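# Hang ball-filled shallow basket on stand peg by its cord

## Task

Lift the shallow basket by its cord handle and hang it on the peg of the stand; the task counts as failed unless all the balls are still inside the basket at the end.

## Robot and tools

Robot: two arms, left_arm and right_arm, each with a parallel two-finger gripper. Calibrated bases in the scene frame: left_arm at (-0.015, +0.345, 0) m, quat_wxyz (+1.000, 0, 0, -0.022); right_arm at (-0.018, -0.254, 0) m, quat_wxyz (+1.000, 0, 0, +0.002). Arm names do not match image sides.

Frames: the scene frame has its origin at table-top height between the nominal bases, +x out over the table, +y toward left_arm, +z up. Fixed cameras and the table use it. Each arm reports its hand pose, velocities, Hand target and wrist-camera pose in its own base frame, and its offsets run along its own base axes, with turns taken about the Hand target position. Gripper axes: fingers point along +z, open and close along y. end_effector_position is the point between the pads, about 1 cm behind the tips. Printed poses can be off by a few cm, more at long reach.

Row layout (shared by execute_actions and move): one flat list of 14 numbers covering both arms, each in [-1, 1]: dx, dy, dz, rx, ry, rz, opening for left_arm, then the same seven for right_arm. The six pose numbers are offsets, not poses: they are measured from that arm's Hand target as it stood when the action or move began. Scale: 1.0 equals 0.6 m or 180 degrees; rx, ry, rz form one rotation vector. A translation longer than 1.0 may be shortened along its direction. opening is absolute, not an offset: +1 fully open (0.094 m), -1 closed. Send all 14 numbers even when one arm idles; to keep an arm where it is, give zeros for its pose and repeat its current opening, since 0 opening is itself a command.

execute_actions(actions, cameras): actions is a list of actions; each action is up to 15 rows, one per 1/30 s step, and a short action keeps its final row for the remaining steps. Every row in an action counts from the same starting Hand target, so repeating an offset in a later action moves further. cameras names images to return (cam_high, cam_low, cam_left_wrist, cam_right_wrist, or ["all"]); an empty actions list returns all images by default and the current scene and task.

move(target, speed, blend, opening_speed, grip_force, blocking, cameras): drives each gripper in a straight line toward its offset from the Hand target. target is one 14-number row or a list of up to 15 rows; all rows count from the same original Hand targets. speed is in m/s, 0.002 to 2.9 (default 0.25), rotation capped at twice that in rad/s; one value or one per row. blend (m) rounds corners between rows; 0 stops at each. opening_speed (per second on the -1..+1 scale, at least 0.2) ramps the fingers. grip_force sets per-pad force in N, 10 to 50, for both or per arm; it persists, and lower force closes slowly. blocking=false returns early while the move continues. Paths do not avoid obstacles or the other arm. Opening changes on later rows happen only after everything comes to rest there.

The move result line reports done, off_target, moving, held or fault, plus limits (paced = pose clipped, held = steps withheld). done means within 10 mm and 2 degrees; neither done nor off_target tells you about contact.

wait(seconds 0 to 10, cameras) lets time pass holding commands; stop(cameras) brakes a running move; zoom_image(camera, region [x0,y0,x1,y1] pixels, at most 504x504) enlarges part of the latest image from that camera; finished_scene(scene) ends the current scene irreversibly, so only call it once the basket hangs stably with all balls inside and the robot no longer needs to hold it.

Result lines: end_effector_position and quat per arm, Hand target (last commanded pose after clipping; next offsets start here), Tool commands, grip_measured (same scale as opening; reads a bit wide when empty, a bit narrow on a squeezed part), Joint positions (last value is finger opening in m), Joint velocities (may be omitted if all read within noise), Joint torques (include gravity; 1-3 wrap at ±28 N m), motor temperatures. The commanded orientation is clipped to 40 degrees from the measured one each step. Friction can leave a gripper a few cm short; waiting will not fix it, but a new command, even all zeros, re-requests the target.

Cameras: cam_high and cam_low are fixed; cam_left_wrist and cam_right_wrist are fisheye on the grippers, all 672x504.

Avoid: dropping the basket or spilling balls (tilt and accelerate gently), letting go of anything still moving, fast contact with the table, stand or peg, pressing far past a contact, grippers or wrist cameras touching each other or one gripper closing on the other's fingers, strain on wrist-camera cables, routing a path near an arm's own base, leaving anything off the table. Joint limits in rad: waist -2.618 to 3.054, shoulder and elbow 0 to 3.142 (elbow straight at 2.901), wrist pitch and yaw -1.571 to 1.571, wrist roll -2.094 to 2.094. Long holding, reaching far or pushing at an unreachable pose heats motors: MOTOR HOT appears at 75 °C, at 90 °C the arm folds and idles, at 100 °C it goes limp. Objects can get brief outside nudges; recheck before finishing.

Each tool is called after "Request:" as a command line: name --argument value for each argument, lists and objects as JSON in quotes; but a table of rows of numbers goes row by row, as --pt "numbers of a row", without its own name.

## Session

Request:
execute_actions --actions '[]'

Scene clock: 0.00 s.
left_arm: end_effector_position=(+0.2319, -0.1170, +0.2505) grip_measured=+1.000 end_effector_quat_wxyz=(+0.481, -0.123, +0.839, -0.224) | right_arm: end_effector_position=(+0.3218, +0.0422, +0.2484) grip_measured=+1.000 end_effector_quat_wxyz=(+0.438, +0.022, +0.889, +0.132)
Joint positions: left_arm=[-0.756 0.628 0.749 -0.618 -0.416 -0.797 0.094] | right_arm=[0.013 1.001 0.978 -0.613 -0.206 0.167 0.094]
Joint velocities: within noise
Joint torques (N m): no reading
Motor temperatures (°C): left_arm=[26 27 31 32 26 22 24] | right_arm=[25 26 30 32 29 27 26]
Heat: left arm: 32 °C; right arm: 32 °C.
Hand target: left_arm +0.2307, -0.1148, +0.2514; +0.482, -0.123, +0.839, -0.221 | right_arm +0.3204, +0.0423, +0.2509; +0.439, +0.020, +0.888, +0.132
Tool commands: left_gripper/opening=+1.0 right_gripper/opening=+1.0

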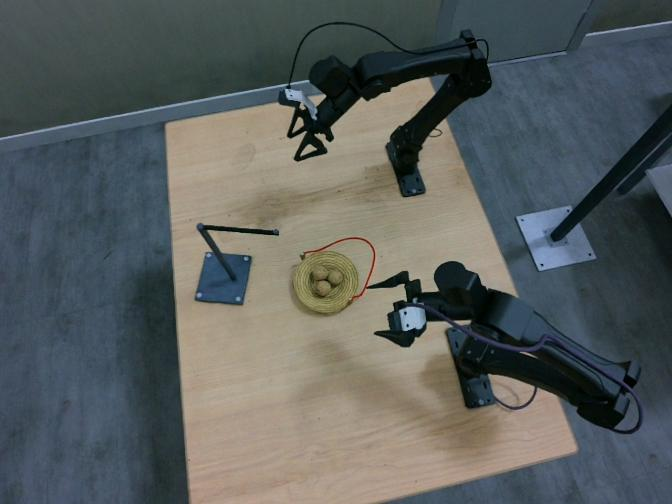

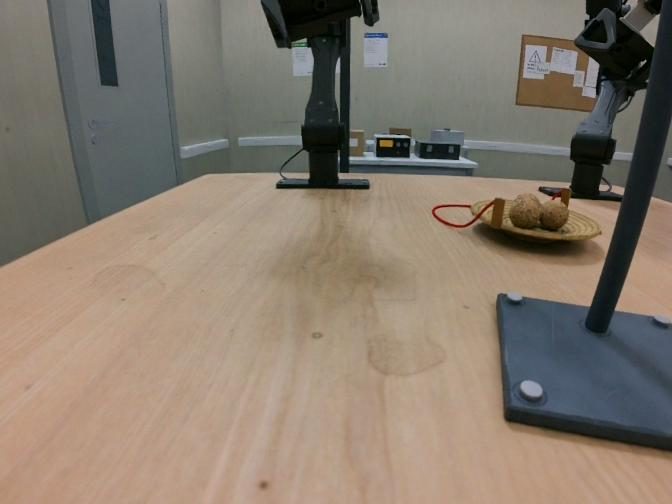

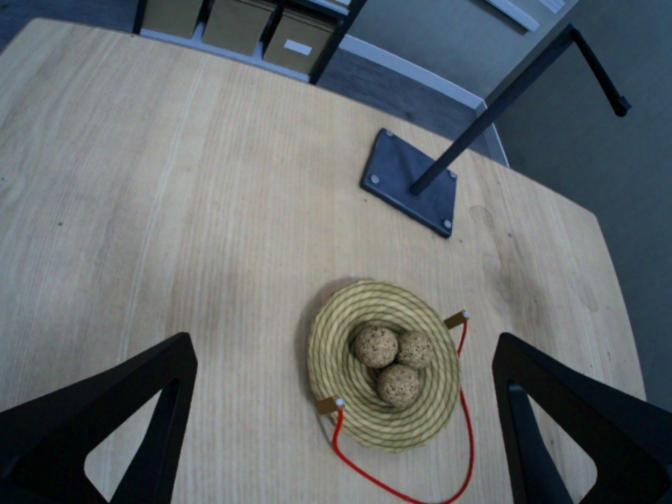

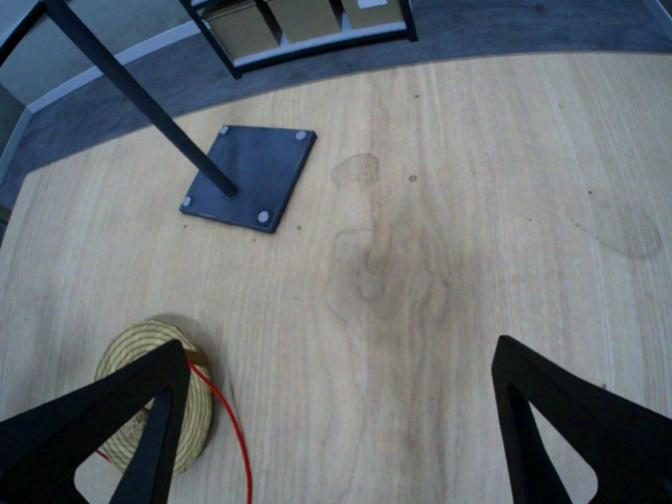

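Request:
zoom_image --camera "cam_high" --region '[170, 190, 420, 378]'

Request:
zoom_image --camera "cam_high" --region '[168, 0, 672, 504]'

Request:
zoom_image --camera "cam_low" --region '[400, 120, 672, 324]'

Request:
zoom_image --camera "cam_left_wrist" --region '[250, 230, 554, 504]'

Request:
zoom_image --camera "cam_left_wrist" --region '[340, 0, 672, 249]'

Request:
zoom_image --camera "cam_right_wrist" --region '[0, 0, 340, 255]'

Scaled by 2.016 from the camera's 672x504 image, which has a finer 960x720 frame.

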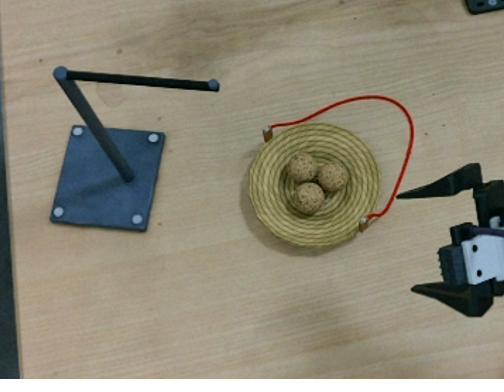

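Scaled by 1.000.

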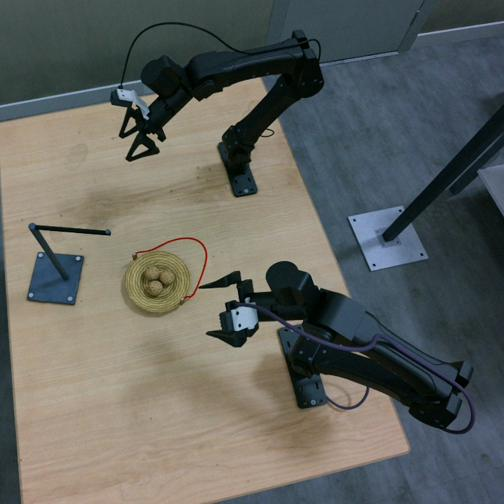

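Scaled by 1.853 from the camera's 672x504 image, which has a finer 960x720 frame.

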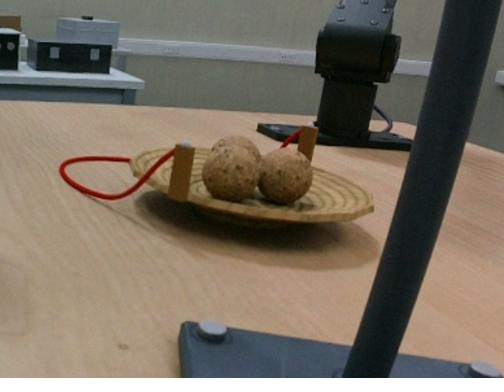

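Scaled by 1.658 from the camera's 672x504 image, which has a finer 960x720 frame.

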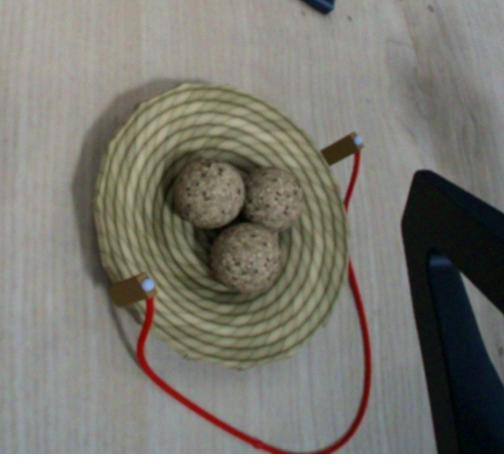

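Scaled by 1.518 from the camera's 672x504 image, which has a finer 960x720 frame.

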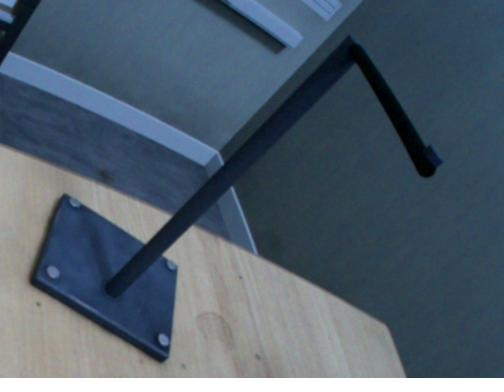

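Scaled by 1.482 from the camera's 672x504 image, which has a finer 960x720 frame.

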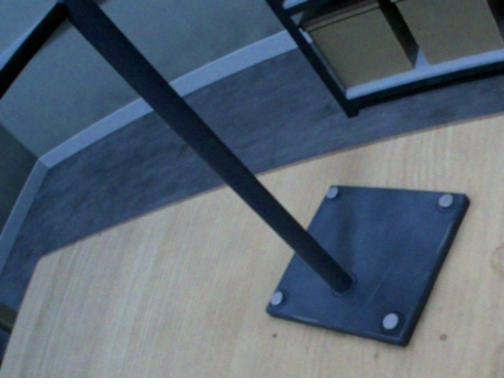

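Request:
zoom_image --camera "cam_high" --region '[140, 60, 300, 180]'

Request:
zoom_image --camera "cam_high" --region '[360, 60, 520, 180]'

Request:
zoom_image --camera "cam_high" --region '[440, 360, 600, 480]'

Request:
zoom_image --camera "cam_high" --region '[170, 384, 330, 504]'

Request:
zoom_image --camera "cam_high" --region '[180, 200, 300, 320]'

Request:
zoom_image --camera "cam_high" --region '[280, 220, 400, 340]'

Scaled by 3.150 from the camera's 672x504 image, which has a finer 960x720 frame.

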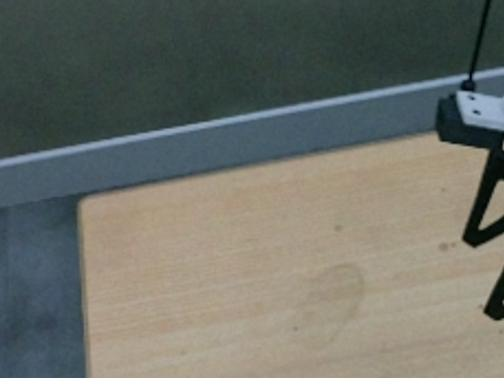

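Scaled by 3.150 from the camera's 672x504 image, which has a finer 960x720 frame.

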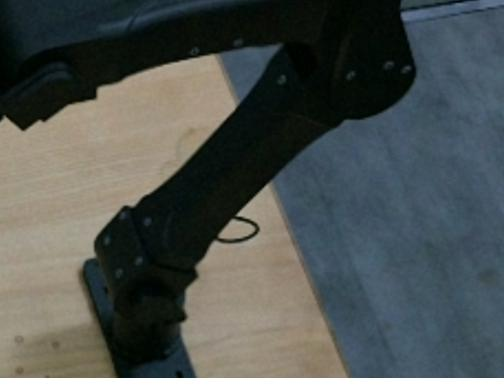

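Scaled by 3.150 from the camera's 672x504 image, which has a finer 960x720 frame.

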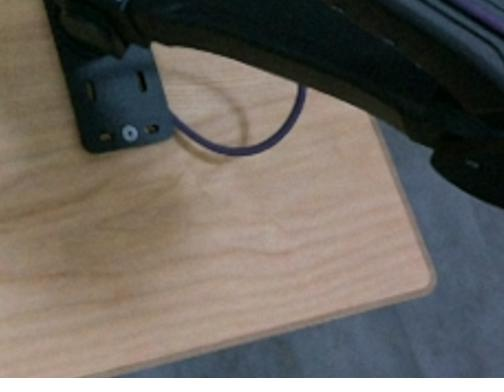

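Scaled by 3.150 from the camera's 672x504 image, which has a finer 960x720 frame.

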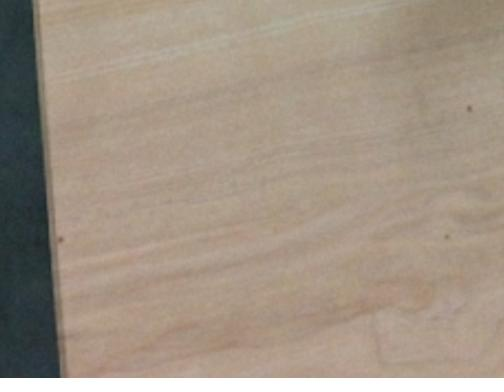

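Scaled by 4.200 from the camera's 672x504 image, which has a finer 960x720 frame.

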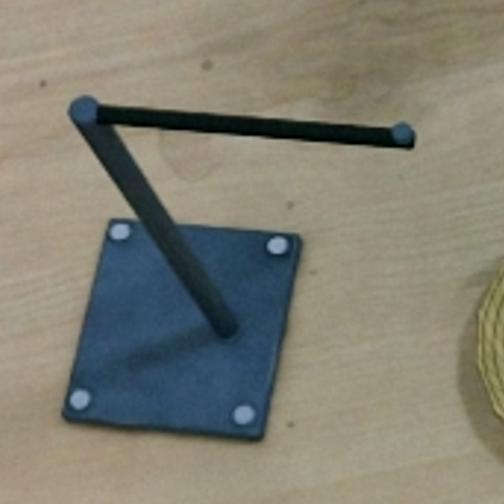

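Scaled by 4.200 from the camera's 672x504 image, which has a finer 960x720 frame.

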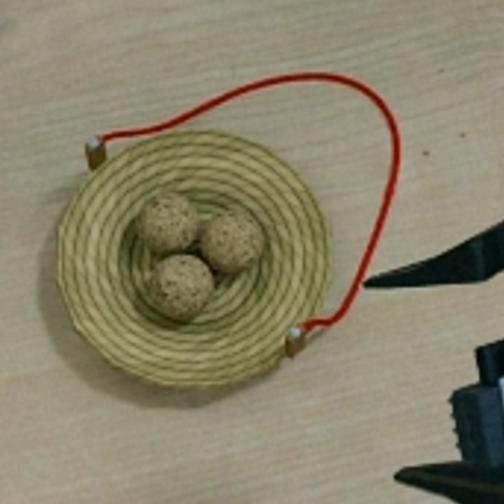

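Request:
move --target '[-0.066,-0.404,-0.119,0.2398,0.0981,-0.3394,0.0,0,0,0,0,0,0,1.0]' --speed 0.25 --cameras '["all"]'

Scene clock: 70.50 s.
left_arm: end_effector_position=(+0.1935, -0.3531, +0.1787) grip_measured=+0.002 end_effector_quat_wxyz=(+0.198, +0.447, +0.866, -0.101) | right_arm: end_effector_position=(+0.3218, +0.0422, +0.2484) grip_measured=+1.000 end_effector_quat_wxyz=(+0.438, +0.022, +0.889, +0.132)
Joint positions: left_arm=[-1.102 1.661 1.513 -0.978 -0.067 -0.133 0.047] | right_arm=[0.013 1.001 0.978 -0.613 -0.206 0.167 0.094]
Joint torques (N m): left_arm=[-0.64 -7.69 9.43 0.93 0.05 0.06] | right_arm=[0.01 -2.89 9.62 1.37 -0.12 0.01]
Motor temperatures (°C): left_arm=[26 27 37 36 26 22 24] | right_arm=[25 26 33 36 28 26 26]
Heat: left arm: 37 °C; right arm: 36 °C.
Hand target: left_arm +0.1911, -0.3572, +0.1799; +0.191, +0.455, +0.864, -0.101 | right_arm +0.3204, +0.0423, +0.2509; +0.439, +0.020, +0.888, +0.132
Off the commanded pose: left_arm 0.005 m, 1 deg | right_arm 0.003 m, 0 deg.
move: done

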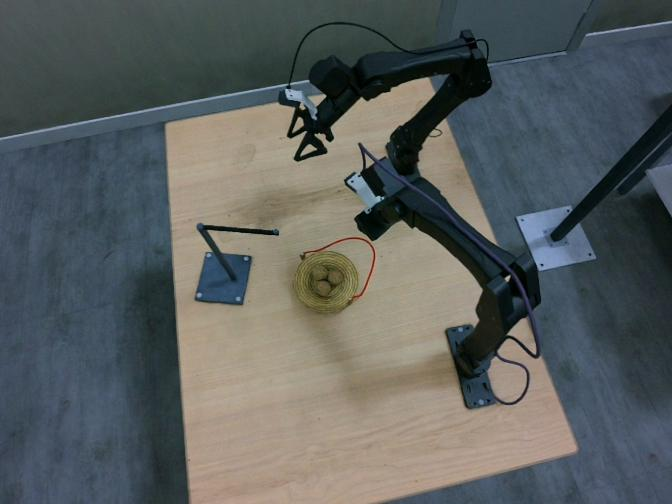

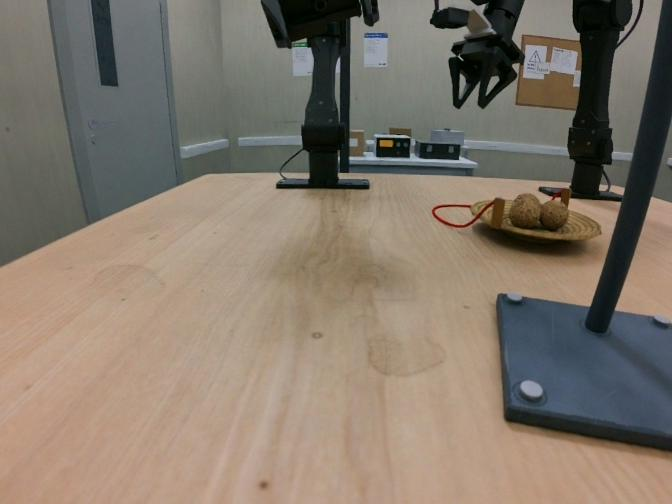

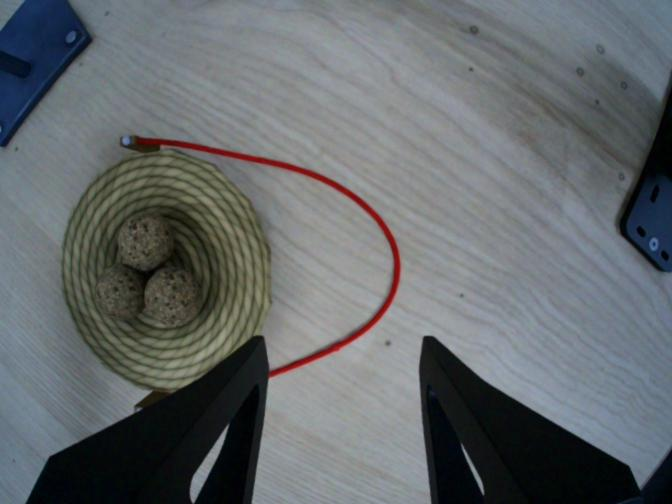

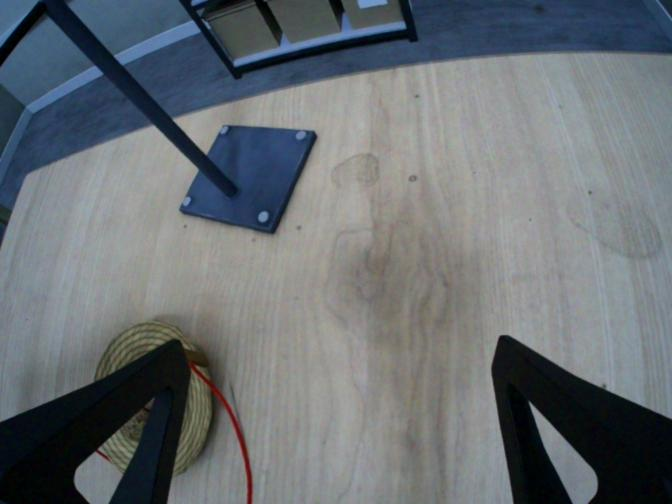

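Request:
move --target '[-0.022,-0.034,-0.167,0,0,0,0.0,0,0,0,0,0,0,1.0]' --speed 0.2 --cameras '["cam_high","cam_left_wrist","cam_low"]'

Scene clock: 80.17 s.
left_arm: end_effector_position=(+0.1781, -0.3778, +0.0877) grip_measured=+0.002 end_effector_quat_wxyz=(+0.192, +0.457, +0.862, -0.107) | right_arm: end_effector_position=(+0.3218, +0.0422, +0.2484) grip_measured=+1.000 end_effector_quat_wxyz=(+0.438, +0.022, +0.889, +0.132)
Joint positions: left_arm=[-1.164 1.752 1.255 -0.636 -0.072 -0.173 0.047] | right_arm=[0.013 1.001 0.978 -0.613 -0.206 0.167 0.094]
Joint torques (N m): left_arm=[-0.57 -9.22 6.06 1.32 -0.13 -0.09] | right_arm=[0.01 -2.89 9.62 1.37 -0.11 0.01]
Heat: left arm: 36 °C; right arm: 36 °C.
Hand target: left_arm +0.1779, -0.3777, +0.0798; +0.192, +0.455, +0.864, -0.101 | right_arm +0.3204, +0.0423, +0.2509; +0.439, +0.020, +0.888, +0.132
Off the commanded pose: left_arm 0.008 m, 1 deg | right_arm 0.003 m, 0 deg.
move: done
Images, in order (width x height): cam_high 672x504, cam_low 672x504, cam_left_wrist 672x504.

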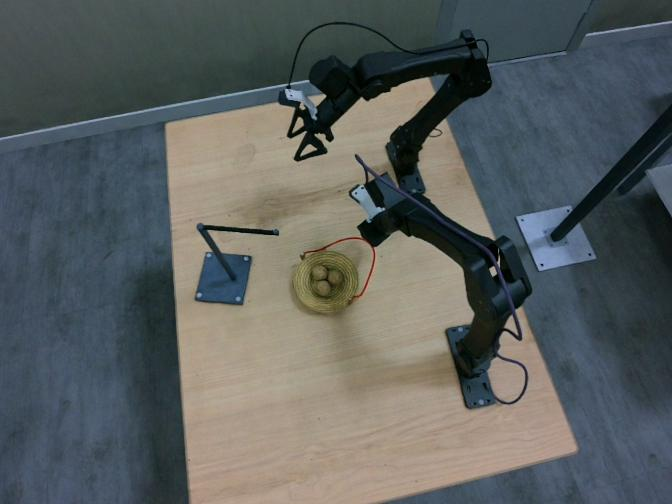

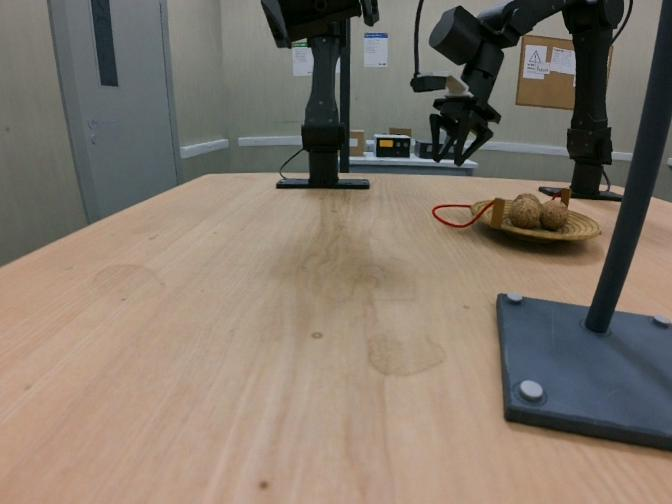

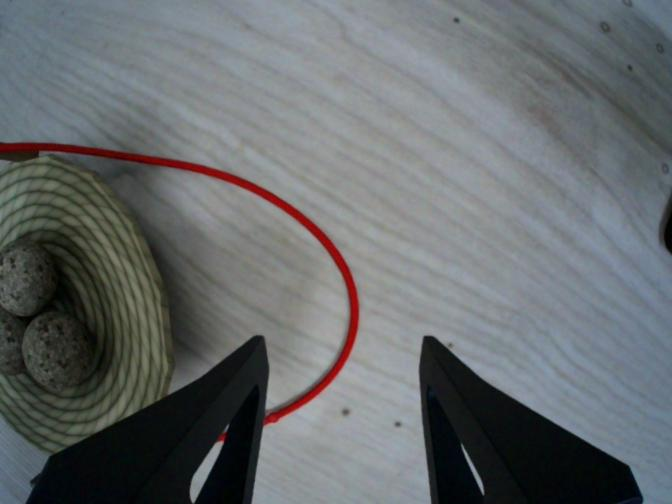

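Request:
move --target '[-0.011,-0.008,-0.07,0,0,0,0.0,0,0,0,0,0,0,1.0]' --speed 0.15 --cameras '["cam_left_wrist","cam_low"]'

Scene clock: 85.30 s.
left_arm: end_effector_position=(+0.1722, -0.3841, +0.0477) grip_measured=+0.002 end_effector_quat_wxyz=(+0.194, +0.456, +0.862, -0.109) | right_arm: end_effector_position=(+0.3218, +0.0422, +0.2484) grip_measured=+1.000 end_effector_quat_wxyz=(+0.438, +0.022, +0.889, +0.132)
Joint positions: left_arm=[-1.186 1.812 1.159 -0.477 -0.081 -0.194 0.047] | right_arm=[0.013 1.001 0.978 -0.613 -0.206 0.167 0.094]
Joint torques (N m): left_arm=[-0.66 -9.17 5.7 1.34 -0.14 -0.1] | right_arm=[0.03 -2.89 9.65 1.37 -0.11 0.02]
Heat: left arm: 36 °C; right arm: 36 °C.
Hand target: left_arm +0.1712, -0.3825, +0.0378; +0.192, +0.455, +0.864, -0.101 | right_arm +0.3204, +0.0423, +0.2509; +0.439, +0.020, +0.888, +0.132
Off the commanded pose: left_arm 0.010 m, 1 deg | right_arm 0.003 m, 0 deg.
move: done
Images, in order (width x height): cam_low 672x504, cam_left_wrist 672x504.

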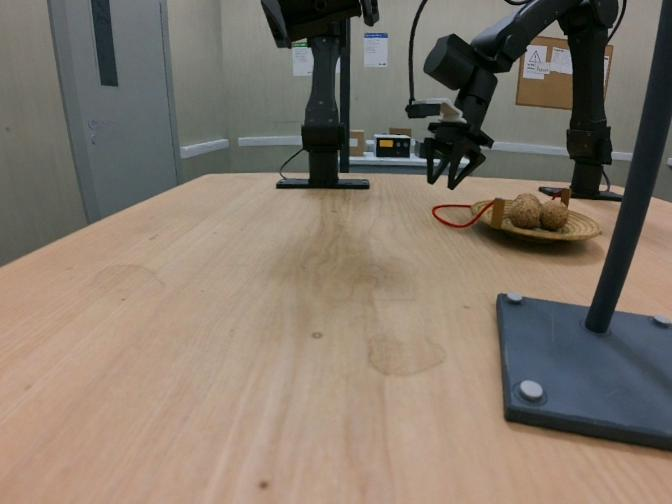

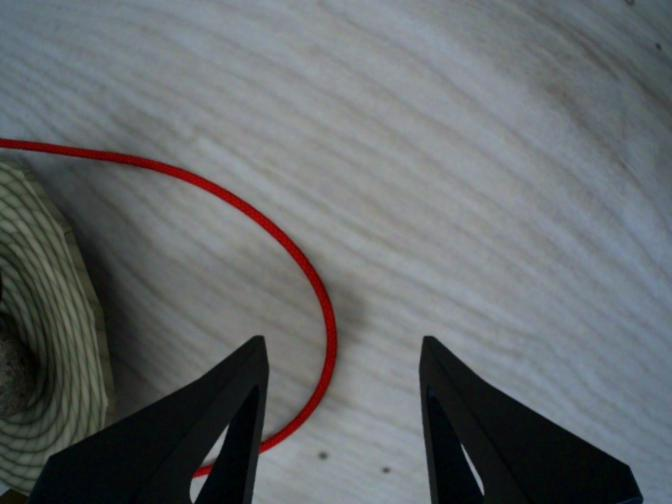

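Request:
move --target '[0.002,-0.006,-0.042,0,0,0,0.0,0,0,0,0,0,0,1.0]' --speed 0.1 --cameras '["cam_left_wrist","cam_low"]'

Request:
zoom_image --camera "cam_low" --region '[400, 140, 520, 240]'

Request:
zoom_image --camera "cam_left_wrist" --region '[220, 250, 480, 450]'

Scene clock: 90.20 s.
left_arm: end_effector_position=(+0.1743, -0.3889, +0.0244) grip_measured=+0.002 end_effector_quat_wxyz=(+0.195, +0.456, +0.861, -0.110) | right_arm: end_effector_position=(+0.3218, +0.0422, +0.2484) grip_measured=+1.000 end_effector_quat_wxyz=(+0.438, +0.022, +0.889, +0.132)
Joint positions: left_arm=[-1.186 1.867 1.126 -0.384 -0.081 -0.195 0.047] | right_arm=[0.013 1.001 0.978 -0.613 -0.206 0.167 0.094]
Joint torques (N m): left_arm=[-0.72 -9.22 5.41 1.33 -0.14 -0.09] | right_arm=[0.01 -2.89 9.63 1.37 -0.11 0.01]
Heat: left arm: 35 °C; right arm: 36 °C.
Hand target: left_arm +0.1724, -0.3861, +0.0126; +0.192, +0.455, +0.864, -0.101 | right_arm +0.3204, +0.0423, +0.2509; +0.439, +0.020, +0.888, +0.132
Off the commanded pose: left_arm 0.012 m, 1 deg | right_arm 0.003 m, 0 deg.
move: off_target (left_arm)
Images, in order (width x height): cam_low 672x504, cam_left_wrist 672x504.

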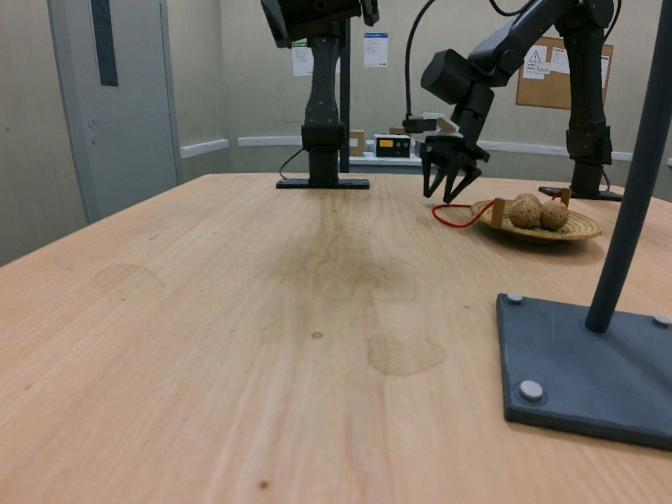

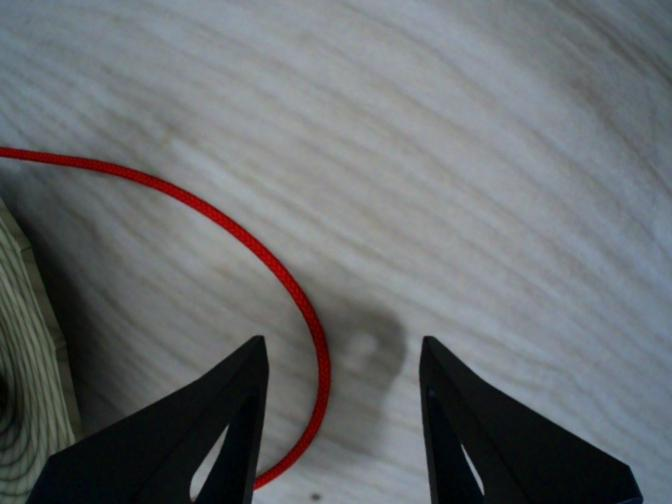

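Scaled by 4.200 from the camera's 672x504 image, which has a finer 960x720 frame.

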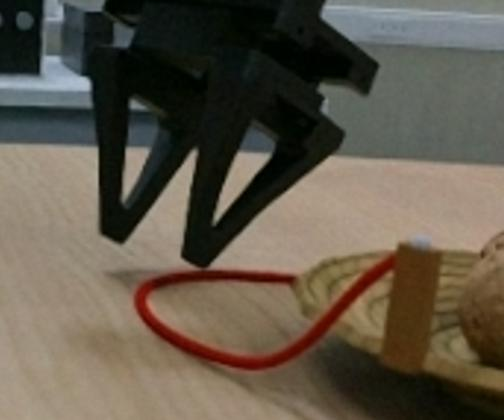

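Scaled by 1.938 from the camera's 672x504 image, which has a finer 960x720 frame.

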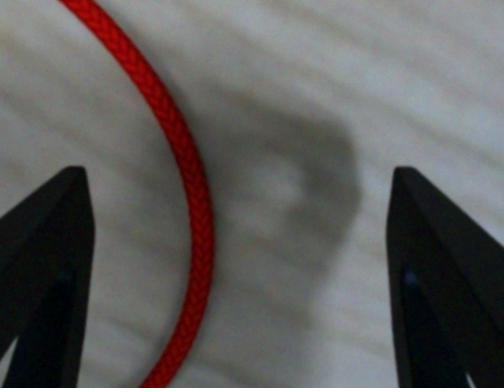

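Request:
move --target '[0.001,0.013,-0.014,0,0,0,0.0,0,0,0,0,0,0,1.0]' --speed 0.06 --cameras '["cam_left_wrist","cam_low"]'

Request:
zoom_image --camera "cam_low" --region '[400, 140, 520, 240]'

Request:
zoom_image --camera "cam_left_wrist" --region '[220, 250, 480, 450]'

Scene clock: 94.17 s.
left_arm: end_effector_position=(+0.1721, -0.3834, +0.0147) grip_measured=+0.002 end_effector_quat_wxyz=(+0.195, +0.456, +0.862, -0.110) | right_arm: end_effector_position=(+0.3218, +0.0422, +0.2484) grip_measured=+1.000 end_effector_quat_wxyz=(+0.438, +0.022, +0.889, +0.132)
Joint positions: left_arm=[-1.186 1.867 1.082 -0.342 -0.081 -0.195 0.047] | right_arm=[0.013 1.001 0.978 -0.613 -0.206 0.167 0.094]
Joint torques (N m): left_arm=[0.28 -9.58 5.07 1.35 -0.1 0.01] | right_arm=[0.01 -2.88 9.62 1.37 -0.11 0.02]
Heat: left arm: 35 °C; right arm: 36 °C.
Hand target: left_arm +0.1730, -0.3783, +0.0042; +0.192, +0.455, +0.864, -0.101 | right_arm +0.3204, +0.0423, +0.2509; +0.439, +0.020, +0.888, +0.132
Off the commanded pose: left_arm 0.012 m, 1 deg | right_arm 0.003 m, 0 deg.
move: off_target (left_arm)
Images, in order (width x height): cam_low 672x504, cam_left_wrist 672x504.

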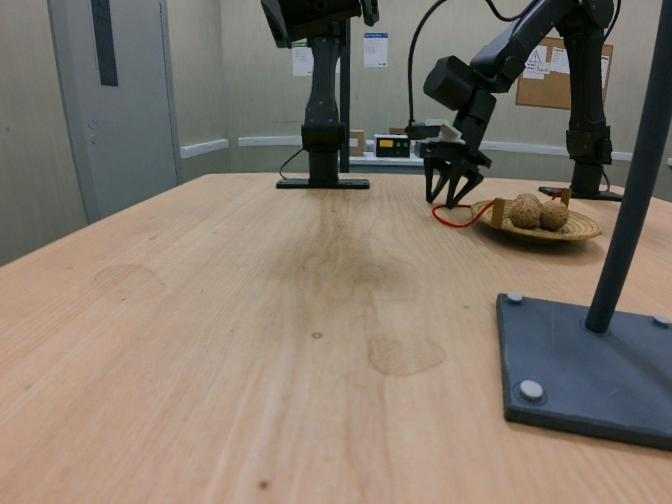

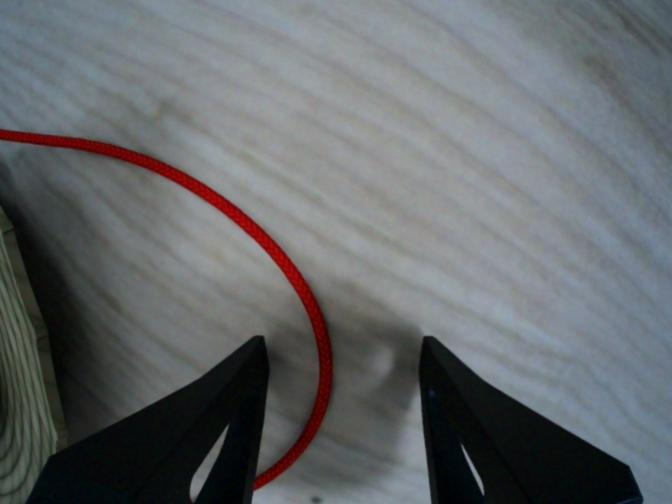

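Scaled by 4.200 from the camera's 672x504 image, which has a finer 960x720 frame.

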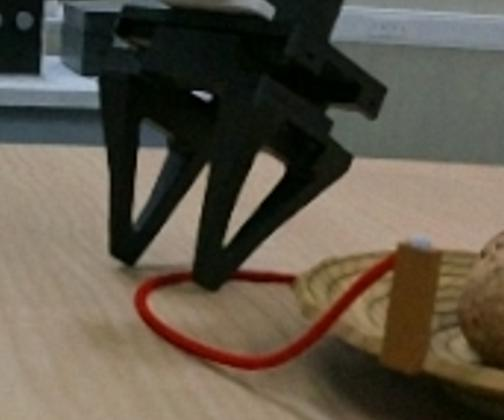

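Scaled by 1.938 from the camera's 672x504 image, which has a finer 960x720 frame.

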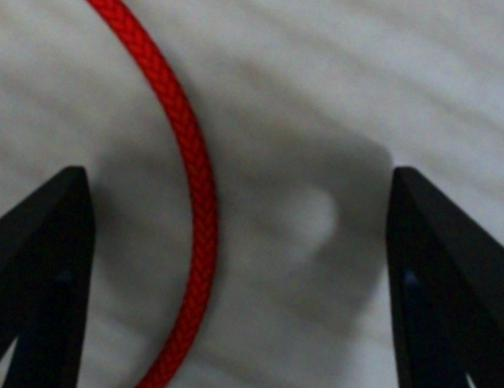

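Request:
move --target '[0,0,0,0,0,0,-1.0,0,0,0,0,0,0,1.0]' --opening_speed 0.8 --cameras '["cam_left_wrist","cam_low"]'

Request:
zoom_image --camera "cam_low" --region '[400, 140, 520, 240]'

Request:
zoom_image --camera "cam_left_wrist" --region '[220, 250, 480, 450]'

Scene clock: 98.33 s.
left_arm: end_effector_position=(+0.1722, -0.3838, +0.0148) grip_measured=-0.964 end_effector_quat_wxyz=(+0.196, +0.456, +0.861, -0.110) | right_arm: end_effector_position=(+0.3218, +0.0422, +0.2484) grip_measured=+1.000 end_effector_quat_wxyz=(+0.438, +0.022, +0.889, +0.132)
Joint positions: left_arm=[-1.186 1.867 1.081 -0.34 -0.081 -0.195 0.002] | right_arm=[0.013 1.001 0.978 -0.613 -0.206 0.167 0.094]
Joint torques (N m): left_arm=[0.27 -9.57 5.09 1.34 -0.11 0.01] | right_arm=[-0.01 -2.88 9.62 1.37 -0.11 0.02]
Heat: left arm: 35 °C; right arm: 36 °C.
Hand target: left_arm +0.1730, -0.3782, +0.0041; +0.191, +0.455, +0.864, -0.101 | right_arm +0.3204, +0.0423, +0.2509; +0.439, +0.020, +0.888, +0.132
Off the commanded pose: left_arm 0.012 m, 1 deg | right_arm 0.003 m, 0 deg.
move: off_target (left_arm)
Images, in order (width x height): cam_low 672x504, cam_left_wrist 672x504.

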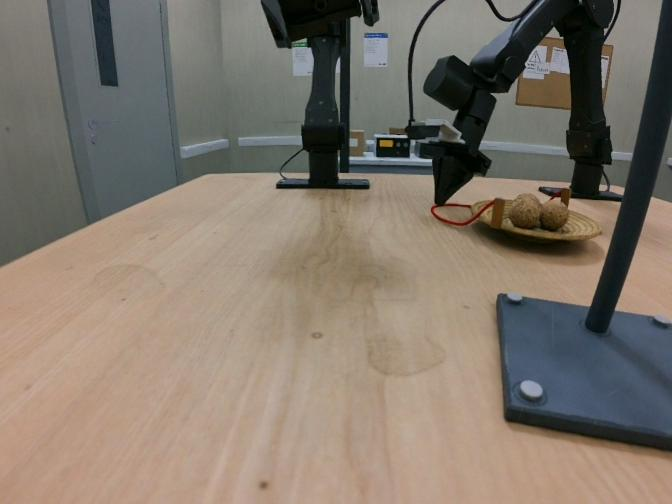

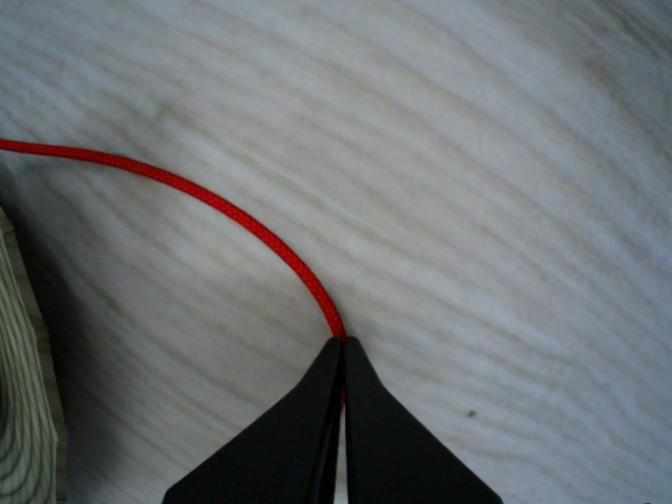

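Scaled by 4.200 from the camera's 672x504 image, which has a finer 960x720 frame.

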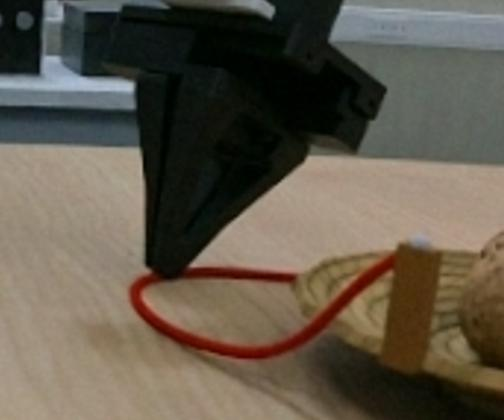

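Scaled by 1.938 from the camera's 672x504 image, which has a finer 960x720 frame.

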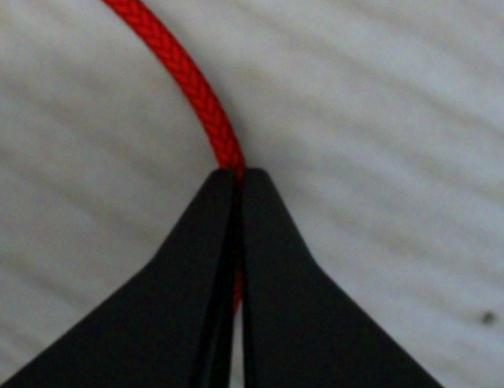

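Request:
move --pt "0.0675 0.049 0.16 0 0 0 -1.0 0 0 0 0 0 0 1.0" --pt "0.1485 0.108 0.26 0 0 0 -1.0 0 0 0 0 0 0 1.0" --pt "0.243 0.176 0.31 0 0 0 -1.0 0 0 0 0 0 0 1.0" --speed 0.1 --blend '[0.02,0.02,0]' --cameras '["all"]'

Scene clock: 106.70 s.
left_arm: end_effector_position=(+0.3181, -0.2702, +0.1904) grip_measured=-0.969 end_effector_quat_wxyz=(+0.200, +0.451, +0.864, -0.097) | right_arm: end_effector_position=(+0.3218, +0.0422, +0.2484) grip_measured=+1.000 end_effector_quat_wxyz=(+0.438, +0.022, +0.889, +0.132)
Joint positions: left_arm=[-0.656 1.734 1.644 -1.048 0.118 0.28 0.001] | right_arm=[0.013 1.001 0.978 -0.613 -0.206 0.167 0.094]
Joint torques (N m): left_arm=[0.21 -8.23 9.28 0.89 0.17 0.11] | right_arm=[0.01 -2.88 9.62 1.37 -0.11 0.01]
Heat: left arm: 34 °C; right arm: 36 °C.
Hand target: left_arm +0.3188, -0.2726, +0.1902; +0.192, +0.455, +0.864, -0.101 | right_arm +0.3204, +0.0423, +0.2509; +0.439, +0.020, +0.888, +0.132
Off the commanded pose: left_arm 0.003 m, 1 deg | right_arm 0.003 m, 0 deg.
move: done

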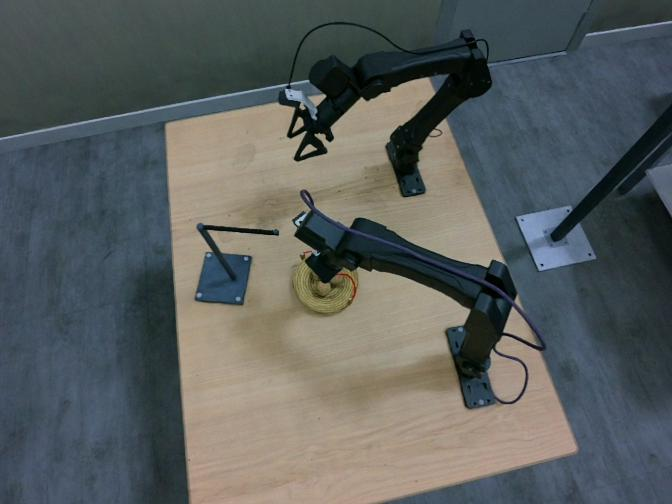

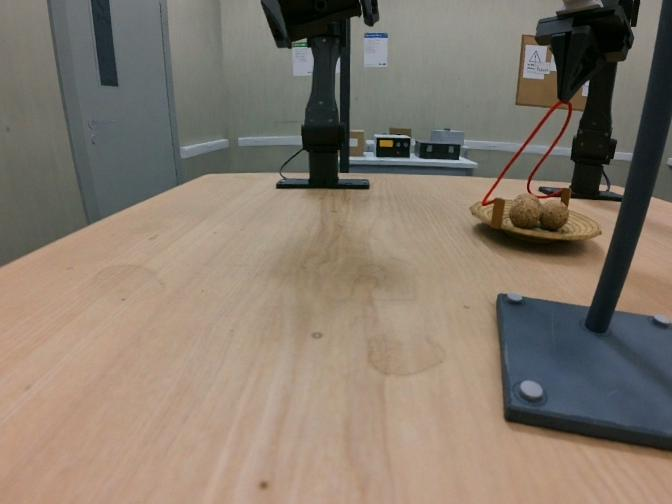

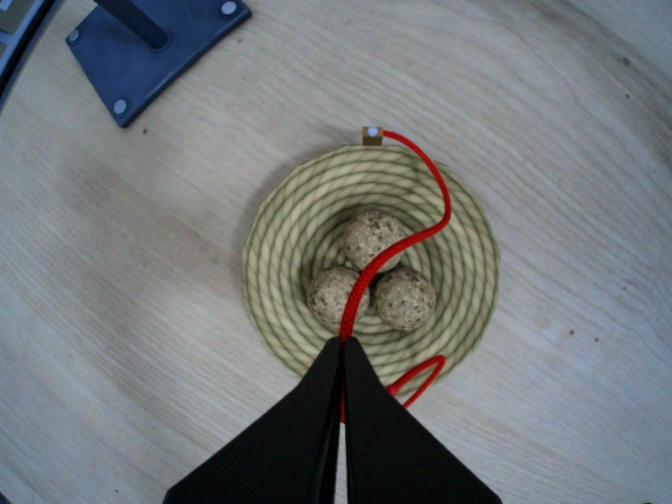

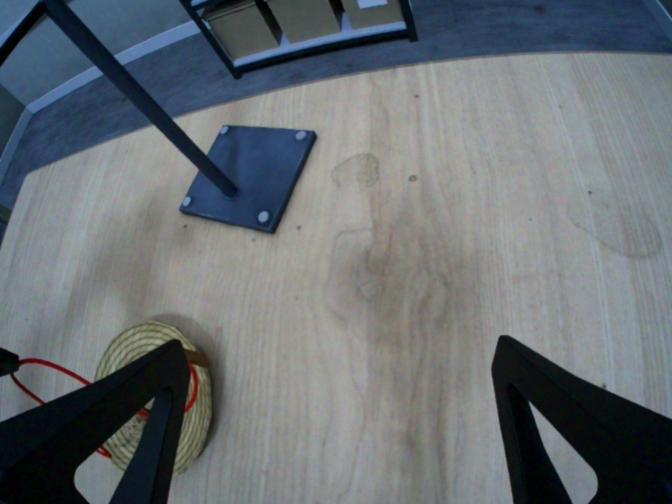

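Request:
move --pt "-0.0195 -0.0133 0.02 0 0 0 -1.0 0 0 0 0 0 0 1.0" --pt "-0.0195 -0.0133 0.058 0 0 0 -1.0 0 0 0 0 0 0 1.0" --speed 0.06 --cameras '["cam_left_wrist","cam_low","cam_high"]'

Request:
zoom_image --camera "cam_low" --region '[440, 60, 640, 260]'

Scene clock: 121.40 s.
left_arm: end_effector_position=(+0.3073, -0.2783, +0.2262) grip_measured=-0.969 end_effector_quat_wxyz=(+0.200, +0.455, +0.861, -0.103) | right_arm: end_effector_position=(+0.3218, +0.0422, +0.2484) grip_measured=+1.000 end_effector_quat_wxyz=(+0.438, +0.022, +0.889, +0.132)
Joint positions: left_arm=[-0.687 1.749 1.805 -1.187 0.118 0.259 0.001] | right_arm=[0.013 1.001 0.978 -0.613 -0.206 0.167 0.094]
Joint torques (N m): left_arm=[-0.57 -8.18 8.92 0.88 0.03 -0.09] | right_arm=[0.01 -2.91 9.63 1.37 -0.11 0.01]
Heat: left arm: 36 °C; right arm: 37 °C.
Hand target: left_arm +0.3072, -0.2805, +0.2249; +0.192, +0.455, +0.864, -0.101 | right_arm +0.3204, +0.0423, +0.2509; +0.439, +0.020, +0.888, +0.132
Off the commanded pose: left_arm 0.003 m, 1 deg | right_arm 0.003 m, 0 deg.
move: done
Images, in order (width x height): cam_high 672x504, cam_low 672x504, cam_left_wrist 672x504.

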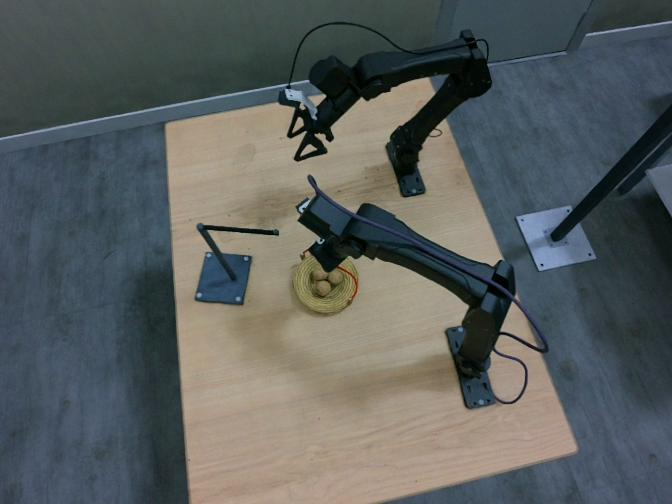

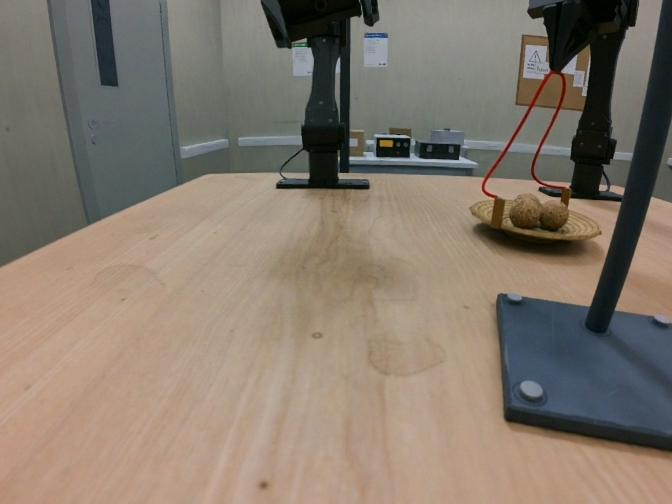

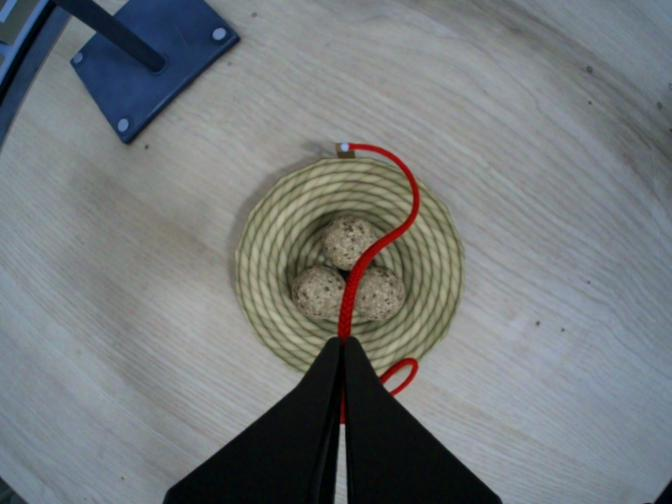

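Scaled by 2.520 from the camera's 672x504 image, which has a finer 960x720 frame.

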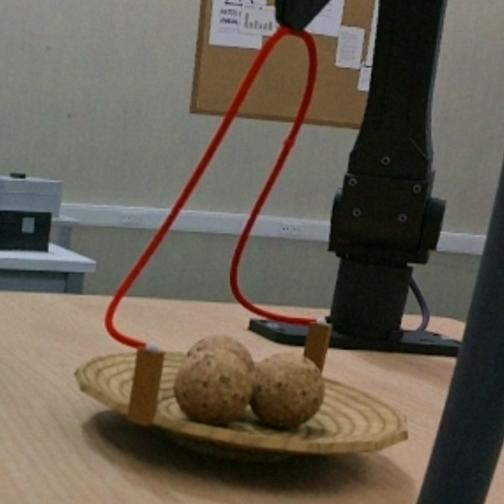

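Request:
move --pt "-0.005 -0.003 0.04 0 0 0 -1.0 0 0 0 0 0 0 1.0" --speed 0.05 --cameras '["cam_left_wrist","cam_low"]'

Request:
zoom_image --camera "cam_low" --region '[440, 60, 640, 260]'

Scene clock: 126.23 s.
left_arm: end_effector_position=(+0.3051, -0.2793, +0.2507) grip_measured=-0.969 end_effector_quat_wxyz=(+0.200, +0.454, +0.862, -0.104) | right_arm: end_effector_position=(+0.3218, +0.0422, +0.2484) grip_measured=+1.000 end_effector_quat_wxyz=(+0.438, +0.022, +0.889, +0.132)
Joint positions: left_arm=[-0.692 1.781 1.946 -1.295 0.118 0.251 0.001] | right_arm=[0.013 1.001 0.978 -0.613 -0.206 0.167 0.094]
Joint torques (N m): left_arm=[-1.02 -8.18 8.75 0.92 0 -0.08] | right_arm=[0.01 -2.88 9.62 1.37 -0.11 0.01]
Heat: left arm: 36 °C; right arm: 37 °C.
Hand target: left_arm +0.3041, -0.2824, +0.2490; +0.192, +0.455, +0.864, -0.101 | right_arm +0.3204, +0.0423, +0.2509; +0.439, +0.020, +0.888, +0.132
Off the commanded pose: left_arm 0.004 m, 1 deg | right_arm 0.003 m, 0 deg.
move: done
Images, in order (width x height): cam_low 672x504, cam_left_wrist 672x504.

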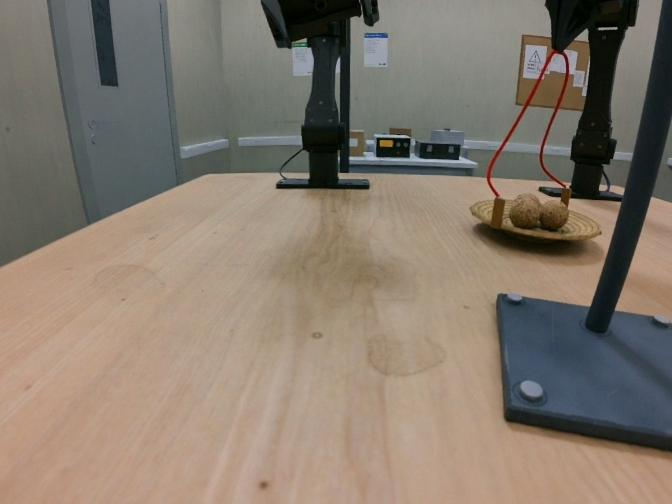

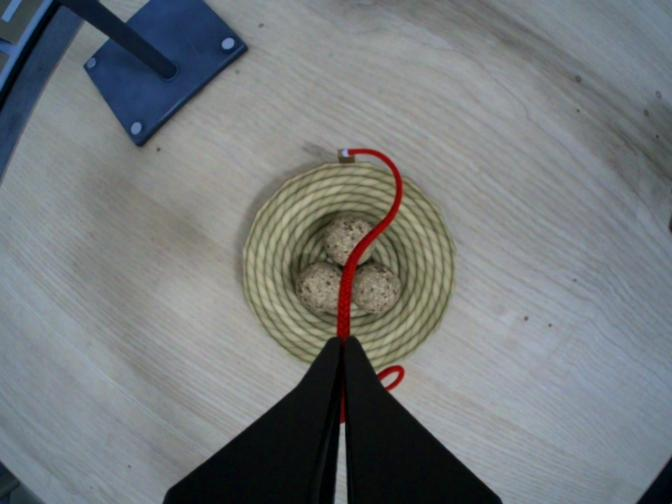

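Scaled by 2.520 from the camera's 672x504 image, which has a finer 960x720 frame.

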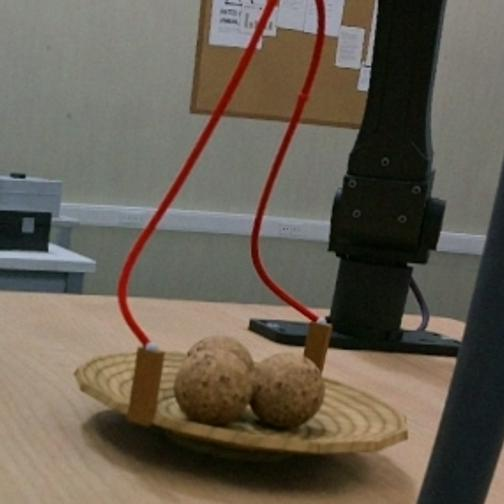

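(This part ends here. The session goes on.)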